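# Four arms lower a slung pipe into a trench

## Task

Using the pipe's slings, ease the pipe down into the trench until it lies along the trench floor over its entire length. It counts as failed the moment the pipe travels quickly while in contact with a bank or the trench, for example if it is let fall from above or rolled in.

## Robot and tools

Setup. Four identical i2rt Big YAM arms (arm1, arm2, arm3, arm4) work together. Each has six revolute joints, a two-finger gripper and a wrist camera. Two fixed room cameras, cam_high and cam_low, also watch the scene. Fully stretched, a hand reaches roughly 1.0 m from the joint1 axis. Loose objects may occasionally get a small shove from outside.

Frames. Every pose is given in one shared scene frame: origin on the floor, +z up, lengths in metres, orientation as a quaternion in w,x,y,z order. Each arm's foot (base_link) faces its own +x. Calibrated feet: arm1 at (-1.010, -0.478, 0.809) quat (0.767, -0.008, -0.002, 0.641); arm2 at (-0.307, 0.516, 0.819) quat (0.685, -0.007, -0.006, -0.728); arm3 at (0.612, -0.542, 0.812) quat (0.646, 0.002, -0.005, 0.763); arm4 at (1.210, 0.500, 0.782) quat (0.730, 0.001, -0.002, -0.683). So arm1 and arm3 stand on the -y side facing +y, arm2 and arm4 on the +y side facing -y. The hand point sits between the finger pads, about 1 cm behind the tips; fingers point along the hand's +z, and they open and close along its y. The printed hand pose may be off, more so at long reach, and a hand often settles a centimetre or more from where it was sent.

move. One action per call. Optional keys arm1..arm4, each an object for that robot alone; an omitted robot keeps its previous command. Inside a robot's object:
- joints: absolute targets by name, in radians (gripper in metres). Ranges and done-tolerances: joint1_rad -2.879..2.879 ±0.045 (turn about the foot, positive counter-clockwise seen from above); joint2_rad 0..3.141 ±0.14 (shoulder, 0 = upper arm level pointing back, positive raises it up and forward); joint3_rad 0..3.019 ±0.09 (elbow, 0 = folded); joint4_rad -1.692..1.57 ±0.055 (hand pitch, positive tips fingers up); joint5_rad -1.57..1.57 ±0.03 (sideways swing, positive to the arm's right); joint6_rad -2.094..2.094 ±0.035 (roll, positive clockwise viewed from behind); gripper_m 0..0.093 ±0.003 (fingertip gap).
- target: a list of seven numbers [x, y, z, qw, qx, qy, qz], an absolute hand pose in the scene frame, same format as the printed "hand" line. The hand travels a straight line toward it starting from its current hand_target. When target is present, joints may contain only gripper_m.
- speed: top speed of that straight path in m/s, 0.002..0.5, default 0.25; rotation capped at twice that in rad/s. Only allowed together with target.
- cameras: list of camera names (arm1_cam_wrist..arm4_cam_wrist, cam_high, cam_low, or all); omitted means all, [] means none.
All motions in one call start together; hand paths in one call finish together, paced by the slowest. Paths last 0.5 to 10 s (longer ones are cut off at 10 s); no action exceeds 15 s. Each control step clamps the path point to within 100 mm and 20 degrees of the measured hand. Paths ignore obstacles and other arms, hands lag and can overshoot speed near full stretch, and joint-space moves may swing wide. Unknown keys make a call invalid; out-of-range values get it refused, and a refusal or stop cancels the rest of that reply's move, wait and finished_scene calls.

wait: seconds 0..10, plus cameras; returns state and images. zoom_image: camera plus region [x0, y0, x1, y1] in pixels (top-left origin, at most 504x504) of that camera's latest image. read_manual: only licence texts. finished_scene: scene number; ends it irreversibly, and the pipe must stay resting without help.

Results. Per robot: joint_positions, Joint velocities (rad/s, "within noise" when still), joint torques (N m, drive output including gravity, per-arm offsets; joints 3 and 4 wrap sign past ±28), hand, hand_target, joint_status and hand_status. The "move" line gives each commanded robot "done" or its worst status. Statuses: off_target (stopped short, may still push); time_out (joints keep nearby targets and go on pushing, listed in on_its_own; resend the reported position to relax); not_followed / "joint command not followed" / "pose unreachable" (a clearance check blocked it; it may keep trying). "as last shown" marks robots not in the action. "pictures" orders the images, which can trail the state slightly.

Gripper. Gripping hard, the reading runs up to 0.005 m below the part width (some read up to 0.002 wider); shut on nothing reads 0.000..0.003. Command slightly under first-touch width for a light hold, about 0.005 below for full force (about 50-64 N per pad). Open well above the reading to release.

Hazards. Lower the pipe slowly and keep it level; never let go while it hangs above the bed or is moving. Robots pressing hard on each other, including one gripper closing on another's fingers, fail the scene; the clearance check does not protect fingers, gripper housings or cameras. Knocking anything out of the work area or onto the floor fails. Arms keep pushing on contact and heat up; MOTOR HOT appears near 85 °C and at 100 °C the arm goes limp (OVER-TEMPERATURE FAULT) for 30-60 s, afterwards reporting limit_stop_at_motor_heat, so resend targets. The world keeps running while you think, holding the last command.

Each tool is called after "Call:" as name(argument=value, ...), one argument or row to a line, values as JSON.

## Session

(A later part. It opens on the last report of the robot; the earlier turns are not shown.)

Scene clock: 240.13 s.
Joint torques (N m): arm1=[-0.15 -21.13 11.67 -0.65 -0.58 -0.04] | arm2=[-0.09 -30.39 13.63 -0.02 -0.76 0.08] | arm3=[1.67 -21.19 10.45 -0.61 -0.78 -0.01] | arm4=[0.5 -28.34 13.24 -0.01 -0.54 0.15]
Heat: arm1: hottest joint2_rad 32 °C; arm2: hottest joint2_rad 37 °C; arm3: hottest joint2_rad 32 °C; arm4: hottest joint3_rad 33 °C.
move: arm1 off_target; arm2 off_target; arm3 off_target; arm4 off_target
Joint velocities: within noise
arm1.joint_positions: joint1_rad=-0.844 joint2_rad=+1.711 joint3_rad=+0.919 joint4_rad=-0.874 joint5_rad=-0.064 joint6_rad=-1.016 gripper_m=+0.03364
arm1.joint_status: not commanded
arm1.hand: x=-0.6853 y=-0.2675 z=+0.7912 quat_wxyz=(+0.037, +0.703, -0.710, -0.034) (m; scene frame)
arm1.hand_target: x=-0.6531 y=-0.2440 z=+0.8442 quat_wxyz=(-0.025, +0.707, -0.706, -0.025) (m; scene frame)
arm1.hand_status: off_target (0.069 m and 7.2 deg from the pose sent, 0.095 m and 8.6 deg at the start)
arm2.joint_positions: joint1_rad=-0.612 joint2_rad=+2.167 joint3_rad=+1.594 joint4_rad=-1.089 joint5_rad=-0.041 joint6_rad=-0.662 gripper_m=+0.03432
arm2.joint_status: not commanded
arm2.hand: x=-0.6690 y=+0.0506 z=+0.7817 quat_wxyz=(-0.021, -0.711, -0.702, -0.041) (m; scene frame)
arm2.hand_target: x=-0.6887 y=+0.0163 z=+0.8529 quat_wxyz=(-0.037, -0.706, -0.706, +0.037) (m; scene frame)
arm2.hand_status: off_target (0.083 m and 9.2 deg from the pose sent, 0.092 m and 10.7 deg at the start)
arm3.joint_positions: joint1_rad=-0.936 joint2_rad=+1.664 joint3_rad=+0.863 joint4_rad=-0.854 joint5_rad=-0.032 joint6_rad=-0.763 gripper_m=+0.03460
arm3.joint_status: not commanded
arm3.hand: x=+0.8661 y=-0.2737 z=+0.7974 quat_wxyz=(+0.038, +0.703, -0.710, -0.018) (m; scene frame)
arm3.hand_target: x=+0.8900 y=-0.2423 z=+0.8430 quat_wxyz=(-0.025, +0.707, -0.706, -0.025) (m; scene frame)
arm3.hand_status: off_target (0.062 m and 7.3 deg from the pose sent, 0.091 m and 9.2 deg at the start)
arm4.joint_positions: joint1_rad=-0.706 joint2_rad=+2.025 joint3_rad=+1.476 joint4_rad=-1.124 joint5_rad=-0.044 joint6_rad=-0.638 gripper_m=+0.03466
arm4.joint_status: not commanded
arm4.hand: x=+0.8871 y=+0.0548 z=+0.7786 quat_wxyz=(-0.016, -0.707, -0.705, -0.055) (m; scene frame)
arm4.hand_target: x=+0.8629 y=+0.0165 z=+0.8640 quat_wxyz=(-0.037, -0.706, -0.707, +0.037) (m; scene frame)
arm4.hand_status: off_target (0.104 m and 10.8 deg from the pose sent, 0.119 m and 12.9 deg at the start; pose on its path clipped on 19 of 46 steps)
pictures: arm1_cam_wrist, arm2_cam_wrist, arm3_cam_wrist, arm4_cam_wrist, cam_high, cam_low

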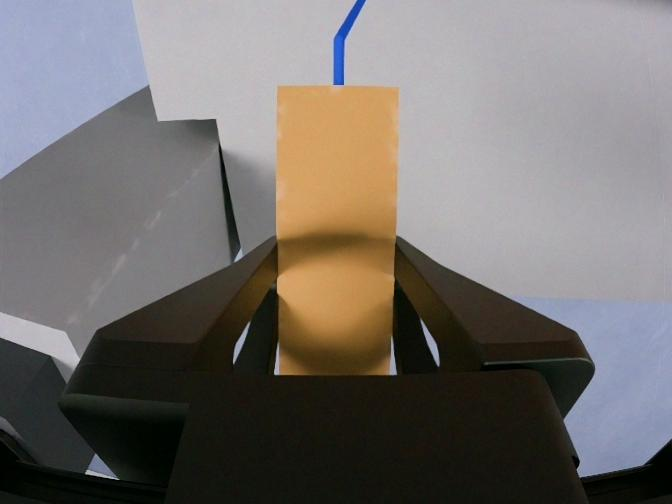

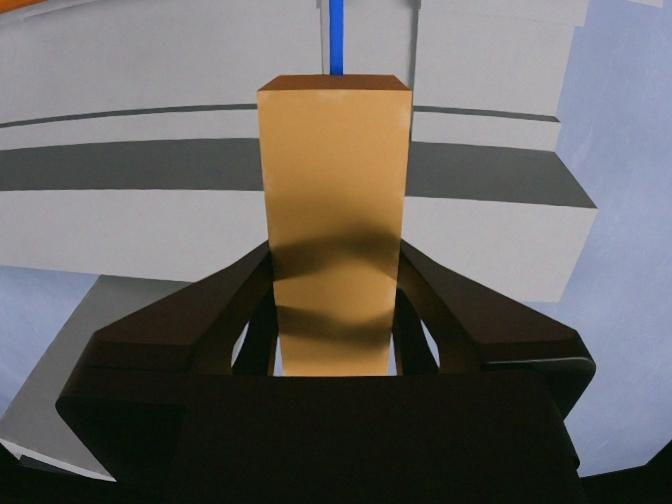

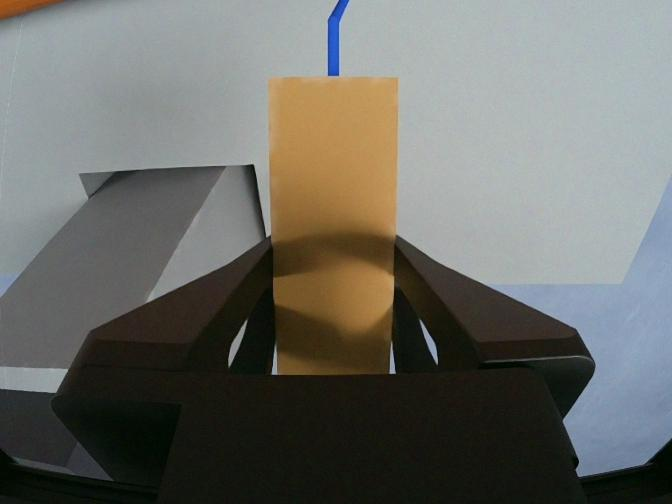

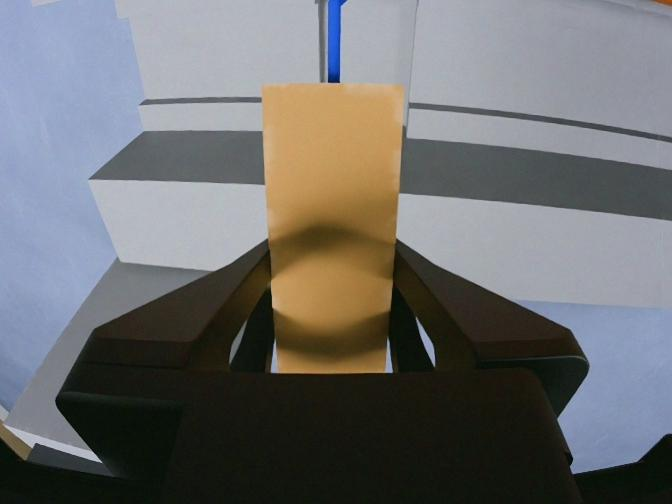

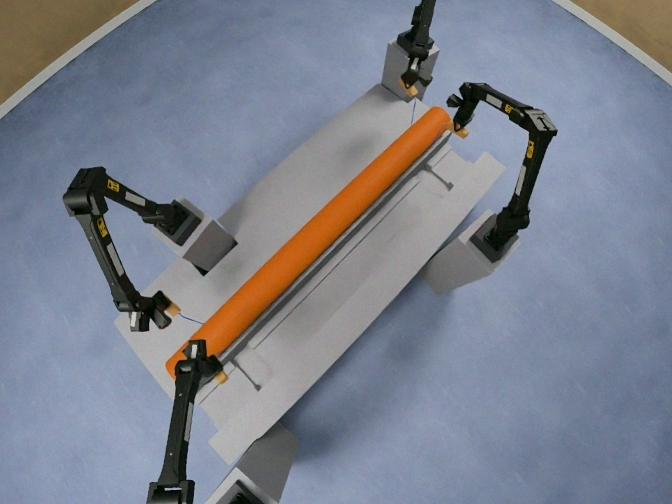

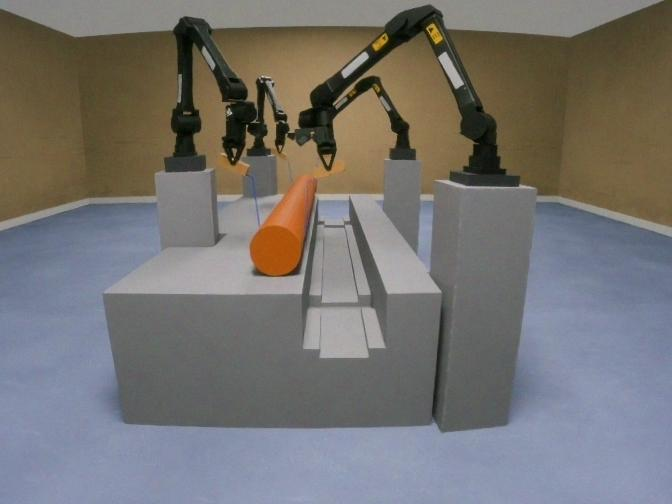

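Call:
move(
  arm1={"target": [-0.640, -0.235, 0.875, -0.025, 0.7067, -0.7067, -0.025], "speed": 0.05},
  arm2={"target": [-0.699, 0.006, 0.870, 0.037, 0.706, 0.706, -0.037], "speed": 0.05},
  arm3={"target": [0.902, -0.233, 0.868, -0.025, 0.7067, -0.7067, -0.025], "speed": 0.05},
  arm4={"target": [0.850, 0.016, 0.870, 0.037, 0.706, 0.706, -0.037], "speed": 0.05},
)

Call:
zoom_image(
  camera="cam_low",
  region=[200, 140, 370, 290],
)

Scene clock: 248.13 s.
Joint torques (N m): arm1=[-0.03 -21.71 12.89 -0.83 -0.57 -0.07] | arm2=[-0.26 -30.21 17.21 -1.24 -0.73 0.06] | arm3=[1.32 -22.71 11.29 -0.76 -0.7 -0.07] | arm4=[-0.21 -27.63 13.91 -0.49 -0.47 -0.03]
Heat: arm1: hottest joint3_rad 34 °C; arm2: hottest joint2_rad 37 °C; arm3: hottest joint2_rad 32 °C; arm4: hottest joint3_rad 35 °C.
move: arm1 off_target; arm2 off_target; arm3 off_target; arm4 off_target
Joint velocities: within noise
arm1.joint_positions: joint1_rad=-0.844 joint2_rad=+1.697 joint3_rad=+0.973 joint4_rad=-0.960 joint5_rad=-0.065 joint6_rad=-1.015 gripper_m=+0.03364
arm1.joint_status: not commanded
arm1.hand: x=-0.6786 y=-0.2628 z=+0.8122 quat_wxyz=(+0.046, +0.702, -0.710, -0.036) (m; scene frame)
arm1.hand_target: x=-0.6444 y=-0.2378 z=+0.8741 quat_wxyz=(-0.025, +0.707, -0.706, -0.025) (m; scene frame)
arm1.hand_status: off_target (0.079 m and 8.3 deg from the pose sent, 0.101 m and 7.2 deg at the start)
arm2.joint_positions: joint1_rad=-0.612 joint2_rad=+2.162 joint3_rad=+1.595 joint4_rad=-1.102 joint5_rad=-0.043 joint6_rad=-0.662 gripper_m=+0.03432
arm2.joint_status: not commanded
arm2.hand: x=-0.6677 y=+0.0520 z=+0.7853 quat_wxyz=(-0.021, -0.711, -0.702, -0.045) (m; scene frame)
arm2.hand_target: x=-0.6935 y=+0.0131 z=+0.8701 quat_wxyz=(-0.037, -0.706, -0.707, +0.037) (m; scene frame)
arm2.hand_status: off_target (0.101 m and 9.6 deg from the pose sent, 0.103 m and 9.2 deg at the start; pose on its path clipped on 16 of 36 steps)
arm3.joint_positions: joint1_rad=-0.936 joint2_rad=+1.657 joint3_rad=+0.917 joint4_rad=-0.927 joint5_rad=-0.033 joint6_rad=-0.763 gripper_m=+0.03460
arm3.joint_status: not commanded
arm3.hand: x=+0.8735 y=-0.2659 z=+0.8151 quat_wxyz=(+0.044, +0.703, -0.710, -0.018) (m; scene frame)
arm3.hand_target: x=+0.8995 y=-0.2359 z=+0.8676 quat_wxyz=(-0.025, +0.707, -0.706, -0.025) (m; scene frame)
arm3.hand_status: off_target (0.068 m and 7.9 deg from the pose sent, 0.089 m and 7.3 deg at the start)
arm4.joint_positions: joint1_rad=-0.712 joint2_rad=+2.011 joint3_rad=+1.476 joint4_rad=-1.124 joint5_rad=-0.044 joint6_rad=-0.638 gripper_m=+0.03466
arm4.joint_status: not commanded
arm4.hand: x=+0.8834 y=+0.0551 z=+0.7863 quat_wxyz=(-0.018, -0.710, -0.703, -0.048) (m; scene frame)
arm4.hand_target: x=+0.8548 y=+0.0226 z=+0.8706 quat_wxyz=(-0.036, -0.706, -0.706, +0.038) (m; scene frame)
arm4.hand_status: off_target (0.098 m and 10.0 deg from the pose sent, 0.106 m and 10.8 deg at the start)
pictures: arm1_cam_wrist, arm2_cam_wrist, arm3_cam_wrist, arm4_cam_wrist, cam_high, cam_low

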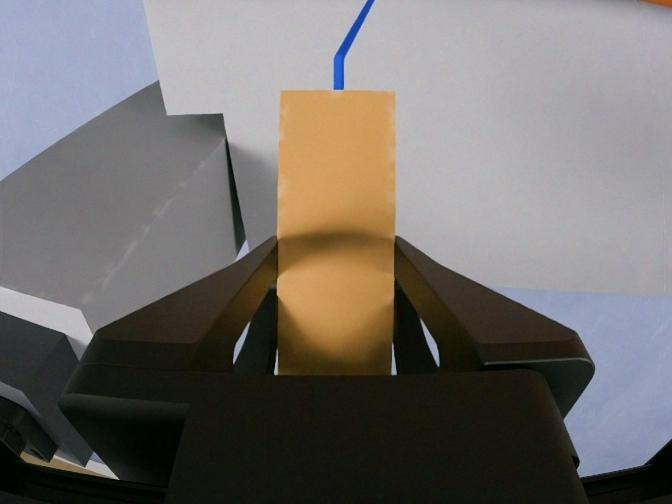

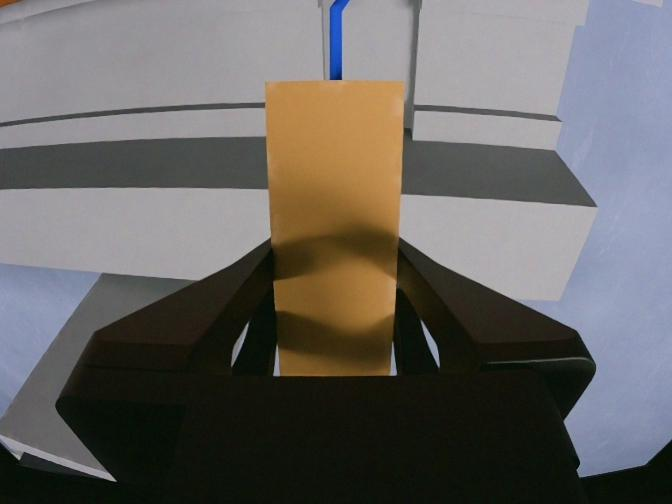

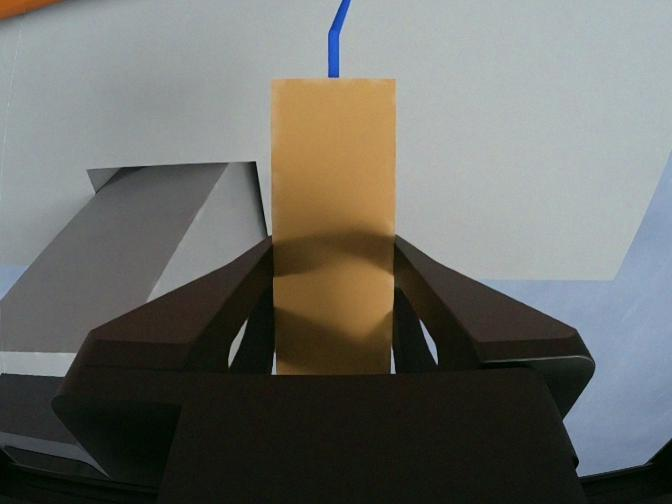

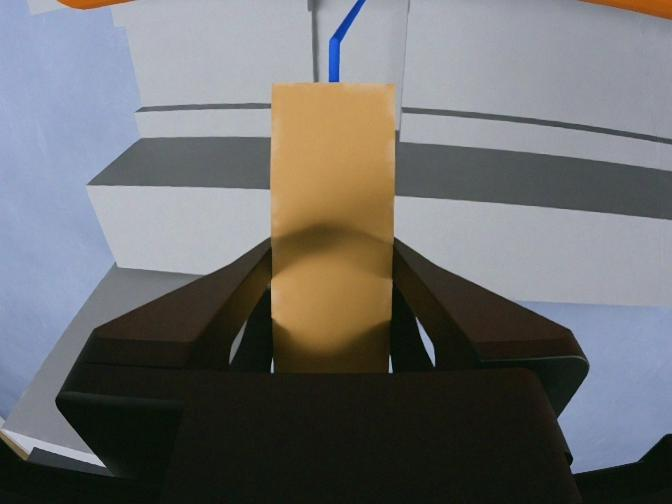

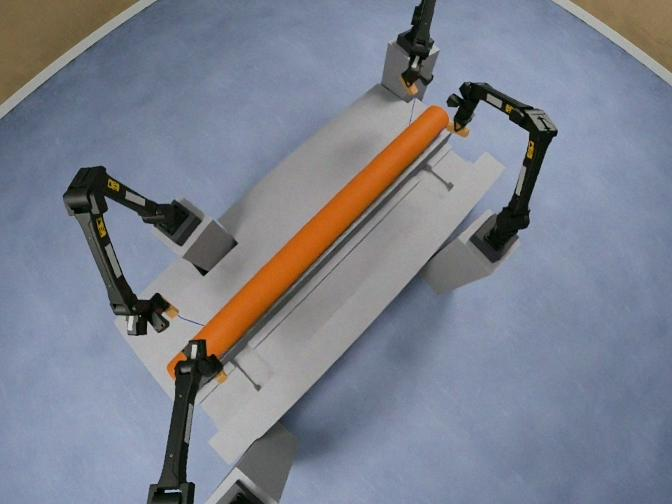

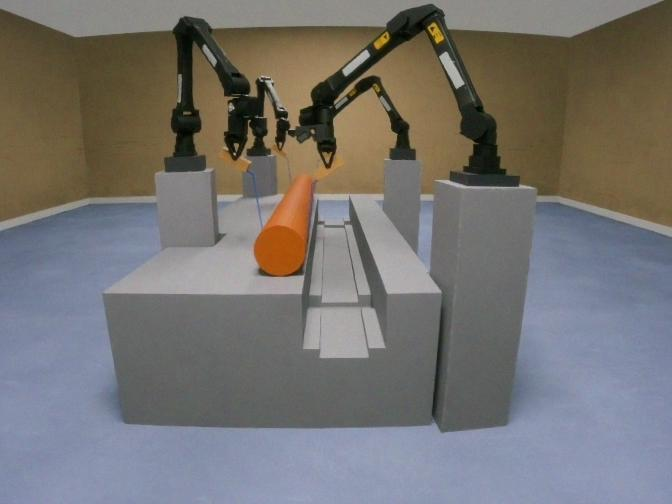

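Scaled by 2.965.

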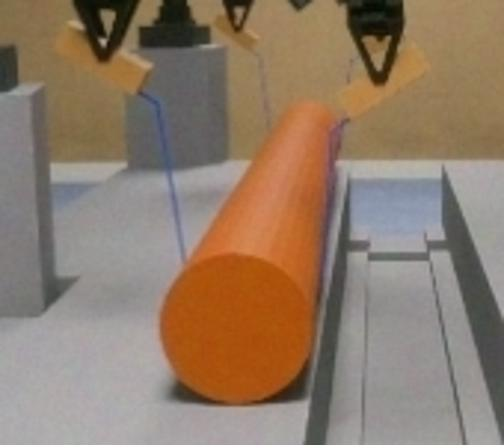

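Call:
move(
  arm2={"joints": {"joint2_rad": 2.005, "joint3_rad": 1.70, "joint4_rad": -1.18}},
  arm4={"joints": {"joint2_rad": 1.865, "joint3_rad": 1.57, "joint4_rad": -1.18}},
  cameras=["cam_high", "cam_low", "arm4_cam_wrist"],
)

Call:
zoom_image(
  camera="cam_low",
  region=[200, 140, 370, 290],
)

Scene clock: 280.43 s.
Joint torques (N m): arm1=[-0.56 -21.13 12.7 -0.8 -0.43 -0.05] | arm2=[-0.32 -32.67 17.83 -1.83 -0.66 0.04] | arm3=[1.32 -22.59 11.26 -0.77 -0.68 -0.06] | arm4=[-0.26 -30.68 13.9 -0.98 -0.47 -0.03]
Heat: arm1: hottest joint3_rad 38 °C; arm2: hottest joint3_rad 42 °C; arm3: hottest joint2_rad 35 °C; arm4: hottest joint3_rad 40 °C.
move: arm2 time_out; arm4 time_out
Joint velocities: within noise
arm1.joint_positions: joint1_rad=-0.841 joint2_rad=+1.697 joint3_rad=+0.977 joint4_rad=-0.960 joint5_rad=-0.068 joint6_rad=-1.015 gripper_m=+0.03364
arm1.joint_status: not commanded
arm1.hand: x=-0.6781 y=-0.2607 z=+0.8131 quat_wxyz=(+0.044, +0.703, -0.709, -0.037) (m; scene frame)
arm1.hand_target: x=-0.6443 y=-0.2378 z=+0.8742 quat_wxyz=(-0.025, +0.707, -0.706, -0.025) (m; scene frame)
arm1.hand_status: not commanded
arm2.joint_positions: joint1_rad=-0.611 joint2_rad=+2.121 joint3_rad=+1.600 joint4_rad=-1.149 joint5_rad=-0.044 joint6_rad=-0.660 gripper_m=+0.03432
arm2.joint_status: joint3_rad time_out (moved +0.006 of +0.105); the others done
arm2.on_its_own: joint3_rad reads +1.600 and still pushes toward +1.700 since a time_out
arm2.hand: x=-0.6658 y=+0.0540 z=+0.8113 quat_wxyz=(-0.021, -0.711, -0.701, -0.045) (m; scene frame)
arm2.hand_target: x=-0.6891 y=+0.0193 z=+0.9145 quat_wxyz=(-0.038, -0.705, -0.706, +0.046) (m; scene frame)
arm2.hand_status: not commanded
arm3.joint_positions: joint1_rad=-0.936 joint2_rad=+1.657 joint3_rad=+0.918 joint4_rad=-0.928 joint5_rad=-0.034 joint6_rad=-0.763 gripper_m=+0.03460
arm3.joint_status: not commanded
arm3.hand: x=+0.8735 y=-0.2658 z=+0.8154 quat_wxyz=(+0.044, +0.703, -0.710, -0.018) (m; scene frame)
arm3.hand_target: x=+0.8995 y=-0.2359 z=+0.8677 quat_wxyz=(-0.025, +0.707, -0.706, -0.025) (m; scene frame)
arm3.hand_status: not commanded
arm4.joint_positions: joint1_rad=-0.712 joint2_rad=+1.994 joint3_rad=+1.476 joint4_rad=-1.153 joint5_rad=-0.044 joint6_rad=-0.638 gripper_m=+0.03466
arm4.joint_status: joint3_rad time_out (moved +0.000 of +0.094); the others done
arm4.on_its_own: joint3_rad reads +1.476 and still pushes toward +1.570 since a time_out
arm4.hand: x=+0.8864 y=+0.0591 z=+0.7960 quat_wxyz=(-0.017, -0.710, -0.702, -0.053) (m; scene frame)
arm4.hand_target: x=+0.8602 y=+0.0298 z=+0.8992 quat_wxyz=(-0.037, -0.706, -0.706, +0.043) (m; scene frame)
arm4.hand_status: not commanded
pictures: arm4_cam_wrist, cam_high, cam_low

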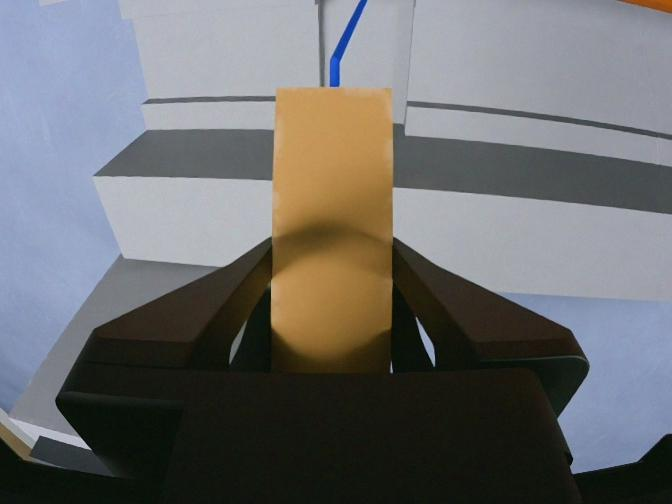

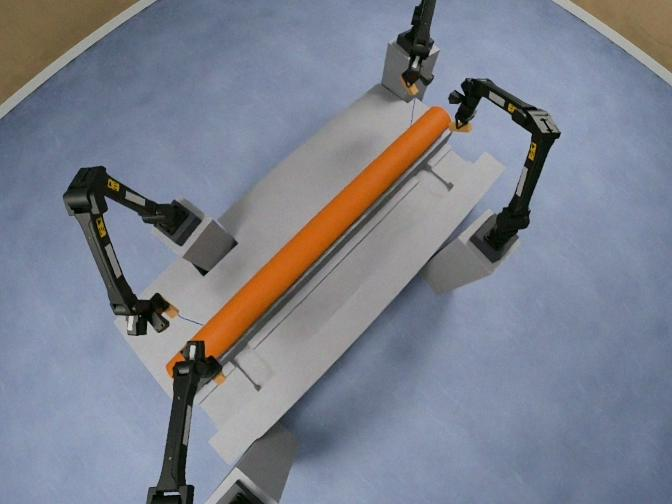

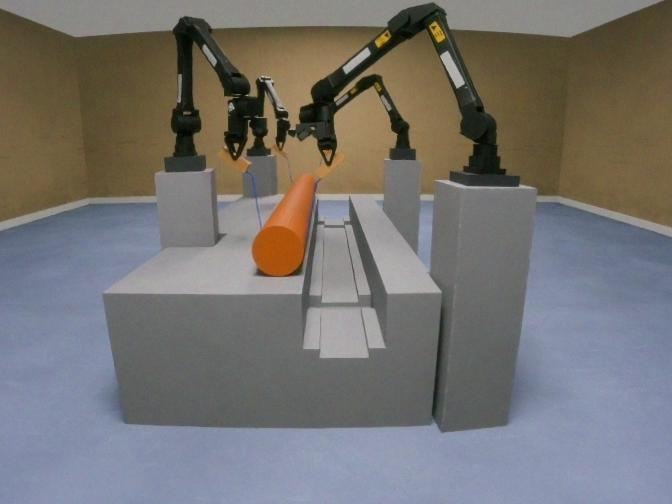

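Scaled by 2.965.

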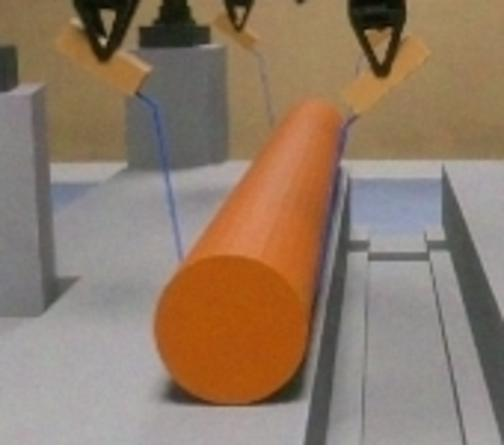

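Call:
move(
  arm1={"target": [-0.642, -0.232, 0.895, -0.025, 0.7067, -0.7067, -0.025], "speed": 0.05},
  arm2={"joints": {"joint2_rad": 1.945, "joint3_rad": 1.71, "joint4_rad": -1.22}},
  arm3={"target": [0.902, -0.230, 0.892, -0.025, 0.7067, -0.7067, -0.025], "speed": 0.05},
  arm4={"joints": {"joint2_rad": 1.80, "joint3_rad": 1.585, "joint4_rad": -1.22}},
  cameras=["cam_high", "cam_low", "arm4_cam_wrist"],
)

Call:
zoom_image(
  camera="cam_low",
  region=[200, 140, 370, 290],
)

Scene clock: 292.27 s.
Joint torques (N m): arm1=[-0.62 -21.89 13.29 -1.02 -0.42 -0.06] | arm2=[-0.26 -32.03 19.08 -1.69 -0.65 0.04] | arm3=[1.32 -24.7 11.97 -1.44 -0.59 -0.03] | arm4=[-0.26 -31.5 15.27 -1.25 -0.45 -0.03]
Heat: arm1: hottest joint3_rad 43 °C; arm2: hottest joint3_rad 44 °C; arm3: hottest joint2_rad 35 °C; arm4: hottest joint3_rad 41 °C.
move: arm1 off_target; arm2 time_out; arm3 off_target; arm4 time_out
Joint velocities: within noise
arm1.joint_positions: joint1_rad=-0.834 joint2_rad=+1.674 joint3_rad=+0.998 joint4_rad=-1.006 joint5_rad=-0.068 joint6_rad=-1.006 gripper_m=+0.03364
arm1.joint_status: not commanded
arm1.hand: x=-0.6779 y=-0.2571 z=+0.8287 quat_wxyz=(+0.045, +0.702, -0.710, -0.037) (m; scene frame)
arm1.hand_target: x=-0.6463 y=-0.2349 z=+0.8934 quat_wxyz=(-0.025, +0.707, -0.707, -0.025) (m; scene frame)
arm1.hand_status: off_target (0.079 m and 8.2 deg from the pose sent, 0.094 m and 8.1 deg at the start)
arm2.joint_positions: joint1_rad=-0.611 joint2_rad=+2.060 joint3_rad=+1.600 joint4_rad=-1.191 joint5_rad=-0.044 joint6_rad=-0.660 gripper_m=+0.03432
arm2.joint_status: joint3_rad time_out (moved +0.000 of +0.110); the others done
arm2.on_its_own: joint3_rad reads +1.600 and still pushes toward +1.710 since a time_out
arm2.hand: x=-0.6642 y=+0.0566 z=+0.8465 quat_wxyz=(-0.023, -0.711, -0.701, -0.036) (m; scene frame)
arm2.hand_target: x=-0.6861 y=+0.0237 z=+0.9537 quat_wxyz=(-0.040, -0.704, -0.706, +0.061) (m; scene frame)
arm2.hand_status: not commanded
arm3.joint_positions: joint1_rad=-0.933 joint2_rad=+1.647 joint3_rad=+0.943 joint4_rad=-0.977 joint5_rad=-0.036 joint6_rad=-0.761 gripper_m=+0.03460
arm3.joint_status: not commanded
arm3.hand: x=+0.8733 y=-0.2635 z=+0.8267 quat_wxyz=(+0.051, +0.703, -0.709, -0.019) (m; scene frame)
arm3.hand_target: x=+0.8987 y=-0.2337 z=+0.8902 quat_wxyz=(-0.025, +0.707, -0.706, -0.025) (m; scene frame)
arm3.hand_status: off_target (0.079 m and 8.8 deg from the pose sent, 0.089 m and 8.0 deg at the start)
arm4.joint_positions: joint1_rad=-0.712 joint2_rad=+1.942 joint3_rad=+1.476 joint4_rad=-1.184 joint5_rad=-0.044 joint6_rad=-0.638 gripper_m=+0.03466
arm4.joint_status: joint2_rad time_out (moved -0.051 of -0.194); joint3_rad time_out (moved +0.000 of +0.109); the others done
arm4.on_its_own: joint2_rad reads +1.942 and still pushes toward +1.800 since a time_out; joint3_rad reads +1.476 and still pushes toward +1.585 since a time_out
arm4.hand: x=+0.8878 y=+0.0611 z=+0.8237 quat_wxyz=(-0.019, -0.710, -0.703, -0.043) (m; scene frame)
arm4.hand_target: x=+0.8631 y=+0.0340 z=+0.9408 quat_wxyz=(-0.039, -0.704, -0.706, +0.063) (m; scene frame)
arm4.hand_status: not commanded
pictures: arm4_cam_wrist, cam_high, cam_low

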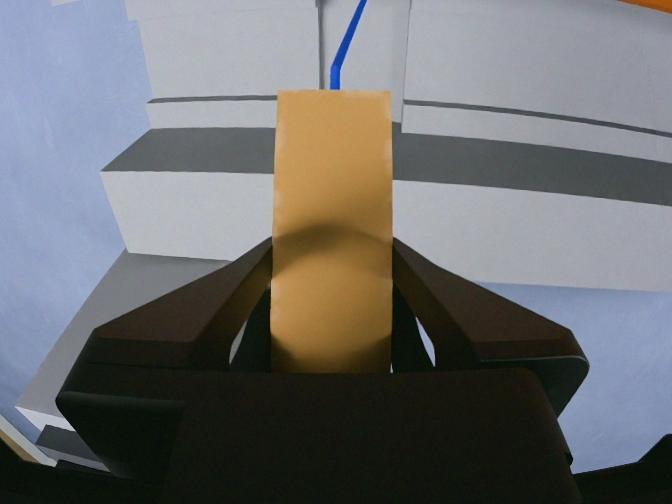

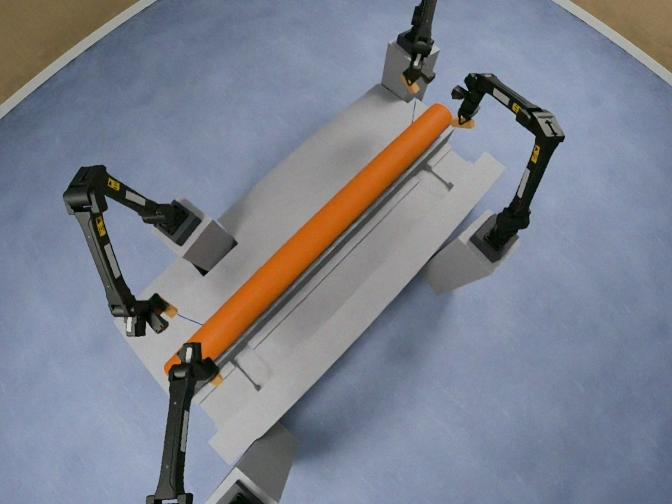

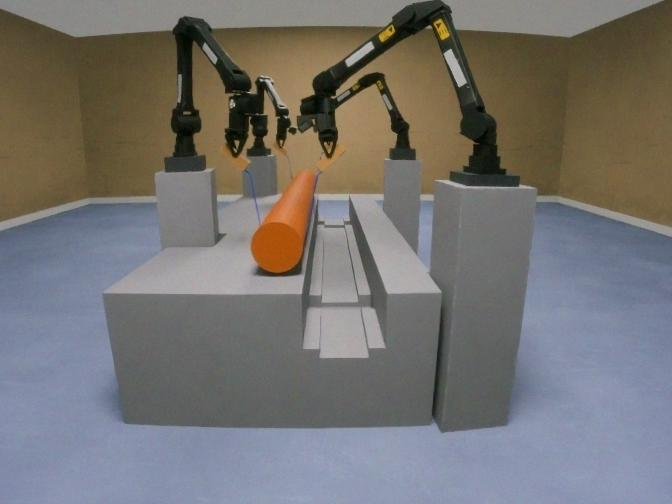

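Scaled by 2.965.

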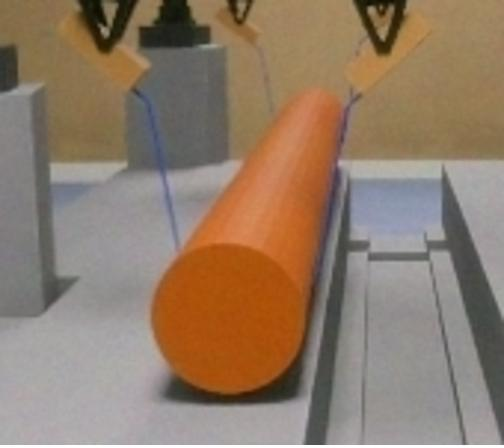

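Call:
move(
  arm1={"target": [-0.642, -0.232, 0.92, -0.025, 0.7067, -0.7067, -0.025], "speed": 0.05},
  arm2={"joints": {"joint2_rad": 1.905, "joint3_rad": 1.71, "joint4_rad": -1.25}},
  arm3={"target": [0.902, -0.230, 0.918, -0.025, 0.7067, -0.7067, -0.025], "speed": 0.05},
  arm4={"joints": {"joint2_rad": 1.745, "joint3_rad": 1.585, "joint4_rad": -1.27}},
  cameras=["cam_high", "cam_low", "arm4_cam_wrist"],
)

Call:
zoom_image(
  camera="cam_low",
  region=[200, 140, 370, 290],
)

Scene clock: 307.67 s.
Joint torques (N m): arm1=[-0.85 -21.6 13.93 -1.17 -0.44 -0.07] | arm2=[-0.32 -31.91 19.23 -1.68 -0.66 0.04] | arm3=[1.32 -24.06 12.57 -1.48 -0.56 -0.04] | arm4=[-0.21 -30.97 15.49 -1.26 -0.45 -0.04]
Heat: arm1: hottest joint3_rad 48 °C; arm2: hottest joint3_rad 47 °C; arm3: hottest joint3_rad 40 °C; arm4: hottest joint3_rad 44 °C.
move: arm1 off_target; arm2 off_target; arm3 off_target; arm4 time_out
Joint velocities: within noise
arm1.joint_positions: joint1_rad=-0.834 joint2_rad=+1.646 joint3_rad=+1.027 joint4_rad=-1.068 joint5_rad=-0.068 joint6_rad=-1.005 gripper_m=+0.03364
arm1.joint_status: not commanded
arm1.hand: x=-0.6769 y=-0.2562 z=+0.8489 quat_wxyz=(+0.047, +0.702, -0.710, -0.038) (m; scene frame)
arm1.hand_target: x=-0.6469 y=-0.2352 z=+0.9181 quat_wxyz=(-0.025, +0.707, -0.707, -0.025) (m; scene frame)
arm1.hand_status: off_target (0.083 m and 8.5 deg from the pose sent, 0.101 m and 8.2 deg at the start)
arm2.joint_positions: joint1_rad=-0.611 joint2_rad=+2.023 joint3_rad=+1.600 joint4_rad=-1.221 joint5_rad=-0.044 joint6_rad=-0.660 gripper_m=+0.03432
arm2.joint_status: joint3_rad off_target (ended at +1.600, target +1.710); the others done
arm2.on_its_own: joint3_rad reads +1.600 and still pushes toward +1.710 since a time_out
arm2.hand: x=-0.6619 y=+0.0598 z=+0.8675 quat_wxyz=(-0.023, -0.711, -0.702, -0.032) (m; scene frame)
arm2.hand_target: x=-0.6814 y=+0.0300 z=+0.9769 quat_wxyz=(-0.040, -0.704, -0.706, +0.066) (m; scene frame)
arm2.hand_status: not commanded
arm3.joint_positions: joint1_rad=-0.932 joint2_rad=+1.611 joint3_rad=+0.978 joint4_rad=-1.047 joint5_rad=-0.037 joint6_rad=-0.760 gripper_m=+0.03460
arm3.joint_status: not commanded
arm3.hand: x=+0.8756 y=-0.2605 z=+0.8516 quat_wxyz=(+0.050, +0.703, -0.709, -0.020) (m; scene frame)
arm3.hand_target: x=+0.8986 y=-0.2336 z=+0.9163 quat_wxyz=(-0.025, +0.707, -0.706, -0.025) (m; scene frame)
arm3.hand_status: off_target (0.078 m and 8.6 deg from the pose sent, 0.101 m and 8.8 deg at the start)
arm4.joint_positions: joint1_rad=-0.712 joint2_rad=+1.888 joint3_rad=+1.476 joint4_rad=-1.234 joint5_rad=-0.045 joint6_rad=-0.638 gripper_m=+0.03466
arm4.joint_status: joint2_rad time_out (moved -0.054 of -0.197); joint3_rad time_out (moved +0.000 of +0.109); the others done
arm4.on_its_own: joint2_rad reads +1.888 and still pushes toward +1.745 since a time_out; joint3_rad reads +1.476 and still pushes toward +1.585 since a time_out
arm4.hand: x=+0.8926 y=+0.0677 z=+0.8527 quat_wxyz=(-0.019, -0.710, -0.703, -0.041) (m; scene frame)
arm4.hand_target: x=+0.8718 y=+0.0456 z=+0.9693 quat_wxyz=(-0.040, -0.704, -0.706, +0.065) (m; scene frame)
arm4.hand_status: not commanded
pictures: arm4_cam_wrist, cam_high, cam_low

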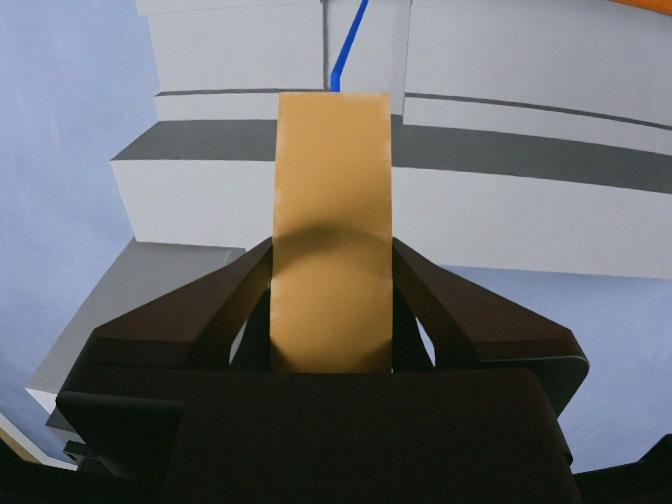

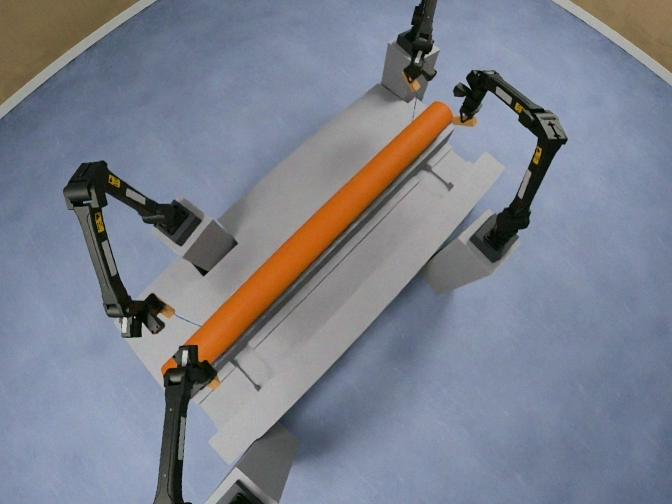

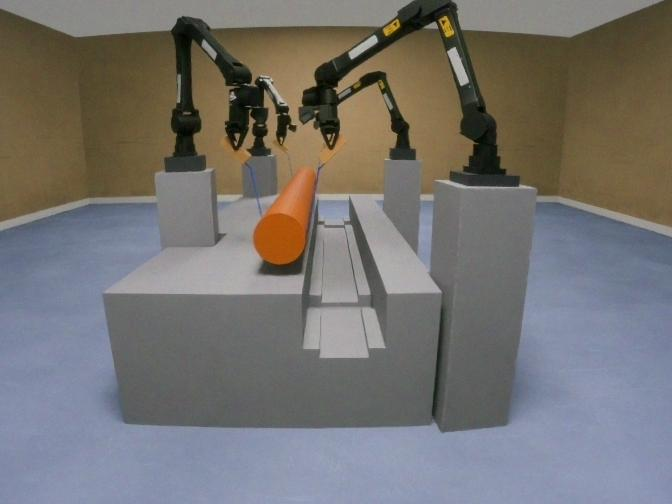

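Scaled by 2.965.

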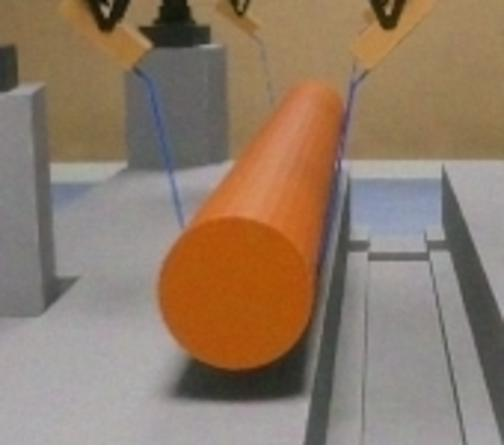

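Call:
move(
  arm1={"target": [-0.642, -0.128, 0.935, -0.025, 0.7067, -0.7067, -0.025], "speed": 0.07},
  arm2={"target": [-0.692, 0.128, 0.96, 0.037, 0.706, 0.706, -0.037], "speed": 0.07},
  arm3={"target": [0.900, -0.126, 0.935, -0.025, 0.7067, -0.7067, -0.025], "speed": 0.07},
  arm4={"target": [0.859, 0.135, 0.955, 0.037, 0.706, 0.706, -0.037], "speed": 0.07},
)

Call:
zoom_image(
  camera="cam_low",
  region=[200, 140, 370, 290],
)

Scene clock: 314.77 s.
Joint torques (N m): arm1=[-0.03 -21.07 15.72 -0.47 -0.46 -0.06] | arm2=[-1.9 -29.1 12.71 -1.11 -0.69 -0.06] | arm3=[1.32 -26.05 13.76 -1.09 -0.38 0.01] | arm4=[-0.85 -29.04 10.41 -1.05 -0.32 -0.11]
Heat: arm1: hottest joint3_rad 50 °C; arm2: hottest joint3_rad 48 °C; arm3: hottest joint3_rad 40 °C; arm4: hottest joint3_rad 44 °C.
move: arm1 off_target; arm2 off_target; arm3 off_target; arm4 off_target
Joint velocities: within noise
arm1.joint_positions: joint1_rad=-0.657 joint2_rad=+1.741 joint3_rad=+1.223 joint4_rad=-1.151 joint5_rad=-0.060 joint6_rad=-0.834 gripper_m=+0.03365
arm1.joint_status: not commanded
arm1.hand: x=-0.6762 y=-0.1612 z=+0.8695 quat_wxyz=(+0.046, +0.705, -0.708, -0.024) (m; scene frame)
arm1.hand_target: x=-0.6470 y=-0.1327 z=+0.9356 quat_wxyz=(-0.026, +0.707, -0.706, -0.025) (m; scene frame)
arm1.hand_status: off_target (0.081 m and 8.1 deg from the pose sent, 0.158 m and 8.5 deg at the start)
arm2.joint_positions: joint1_rad=-0.719 joint2_rad=+1.888 joint3_rad=+1.437 joint4_rad=-1.198 joint5_rad=-0.050 joint6_rad=-0.779 gripper_m=+0.03432
arm2.joint_status: not commanded
arm2.hand: x=-0.6730 y=+0.1353 z=+0.8842 quat_wxyz=(-0.030, -0.707, -0.705, -0.033) (m; scene frame)
arm2.hand_target: x=-0.6893 y=+0.1304 z=+0.9571 quat_wxyz=(-0.036, -0.706, -0.706, +0.037) (m; scene frame)
arm2.hand_status: off_target (0.078 m and 8.0 deg from the pose sent, 0.119 m and 8.2 deg at the start; pose on its path clipped on 21 of 81 steps)
arm3.joint_positions: joint1_rad=-0.783 joint2_rad=+1.760 joint3_rad=+1.227 joint4_rad=-1.138 joint5_rad=-0.034 joint6_rad=-0.616 gripper_m=+0.03460
arm3.joint_status: not commanded
arm3.hand: x=+0.8761 y=-0.1616 z=+0.8674 quat_wxyz=(+0.048, +0.705, -0.707, -0.011) (m; scene frame)
arm3.hand_target: x=+0.8965 y=-0.1310 z=+0.9350 quat_wxyz=(-0.025, +0.707, -0.706, -0.025) (m; scene frame)
arm3.hand_status: off_target (0.080 m and 8.5 deg from the pose sent, 0.160 m and 8.6 deg at the start)
arm4.joint_positions: joint1_rad=-0.836 joint2_rad=+1.773 joint3_rad=+1.342 joint4_rad=-1.222 joint5_rad=-0.058 joint6_rad=-0.761 gripper_m=+0.03466
arm4.joint_status: not commanded
arm4.hand: x=+0.8741 y=+0.1409 z=+0.8646 quat_wxyz=(-0.030, -0.710, -0.702, -0.043) (m; scene frame)
arm4.hand_target: x=+0.8625 y=+0.1378 z=+0.9492 quat_wxyz=(-0.035, -0.706, -0.706, +0.037) (m; scene frame)
arm4.hand_status: off_target (0.092 m and 9.2 deg from the pose sent, 0.127 m and 9.2 deg at the start; pose on its path clipped on 45 of 81 steps)
pictures: arm1_cam_wrist, arm2_cam_wrist, arm3_cam_wrist, arm4_cam_wrist, cam_high, cam_low

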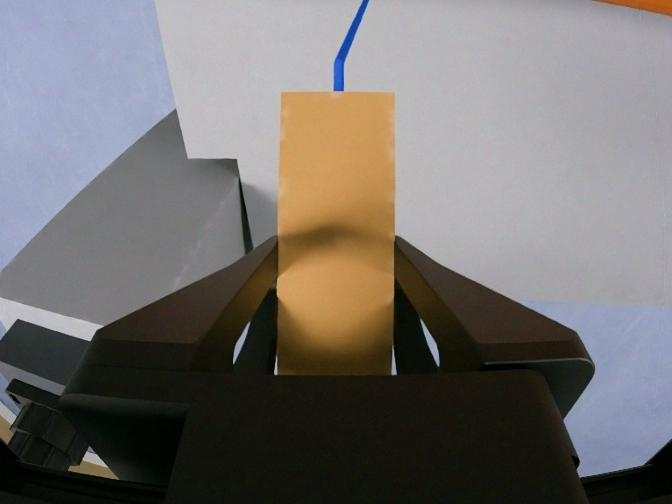

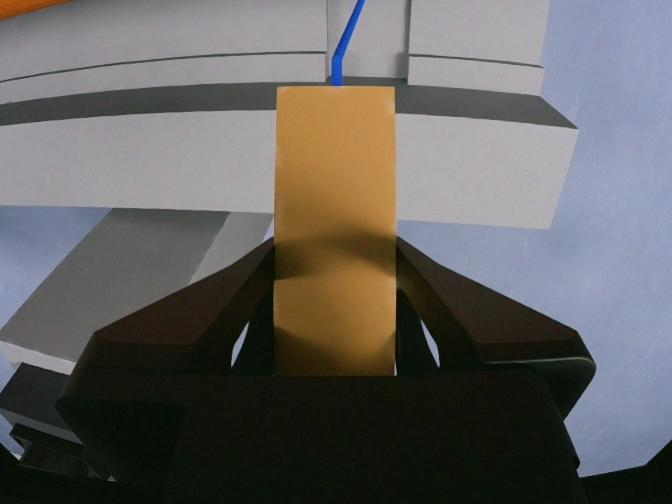

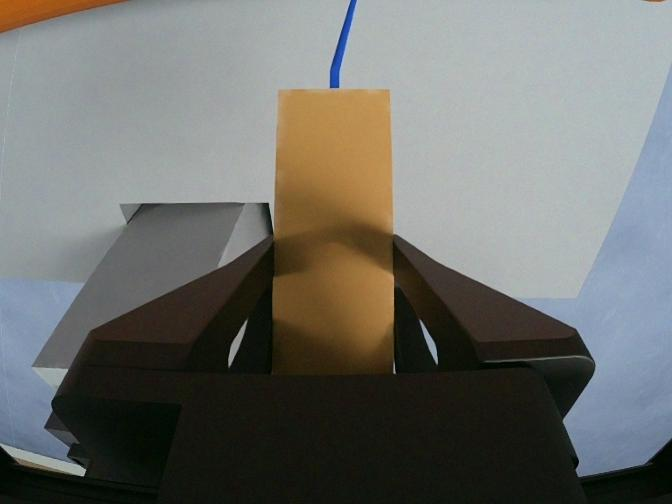

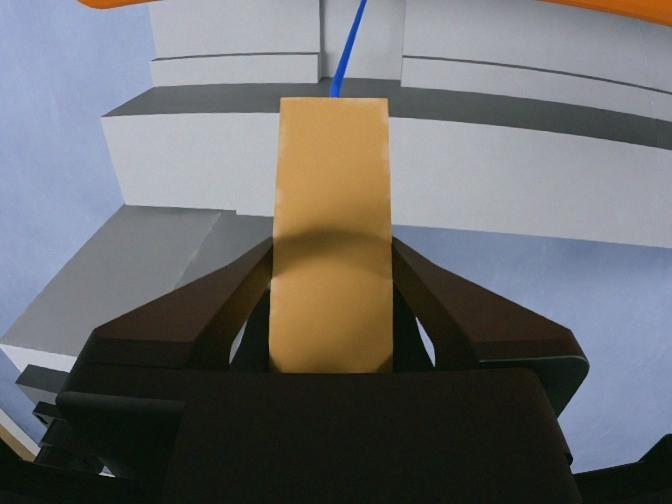

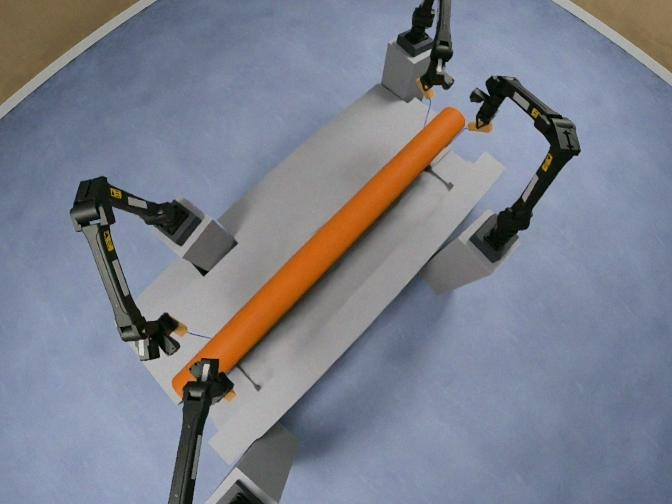

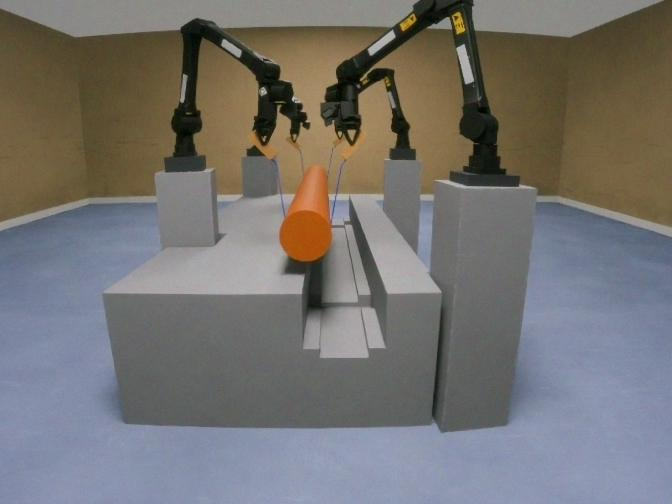

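Scaled by 2.965.

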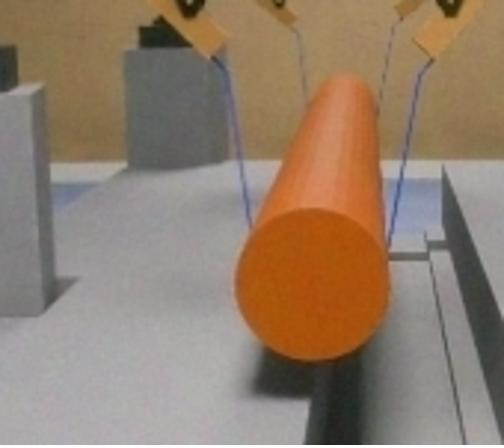

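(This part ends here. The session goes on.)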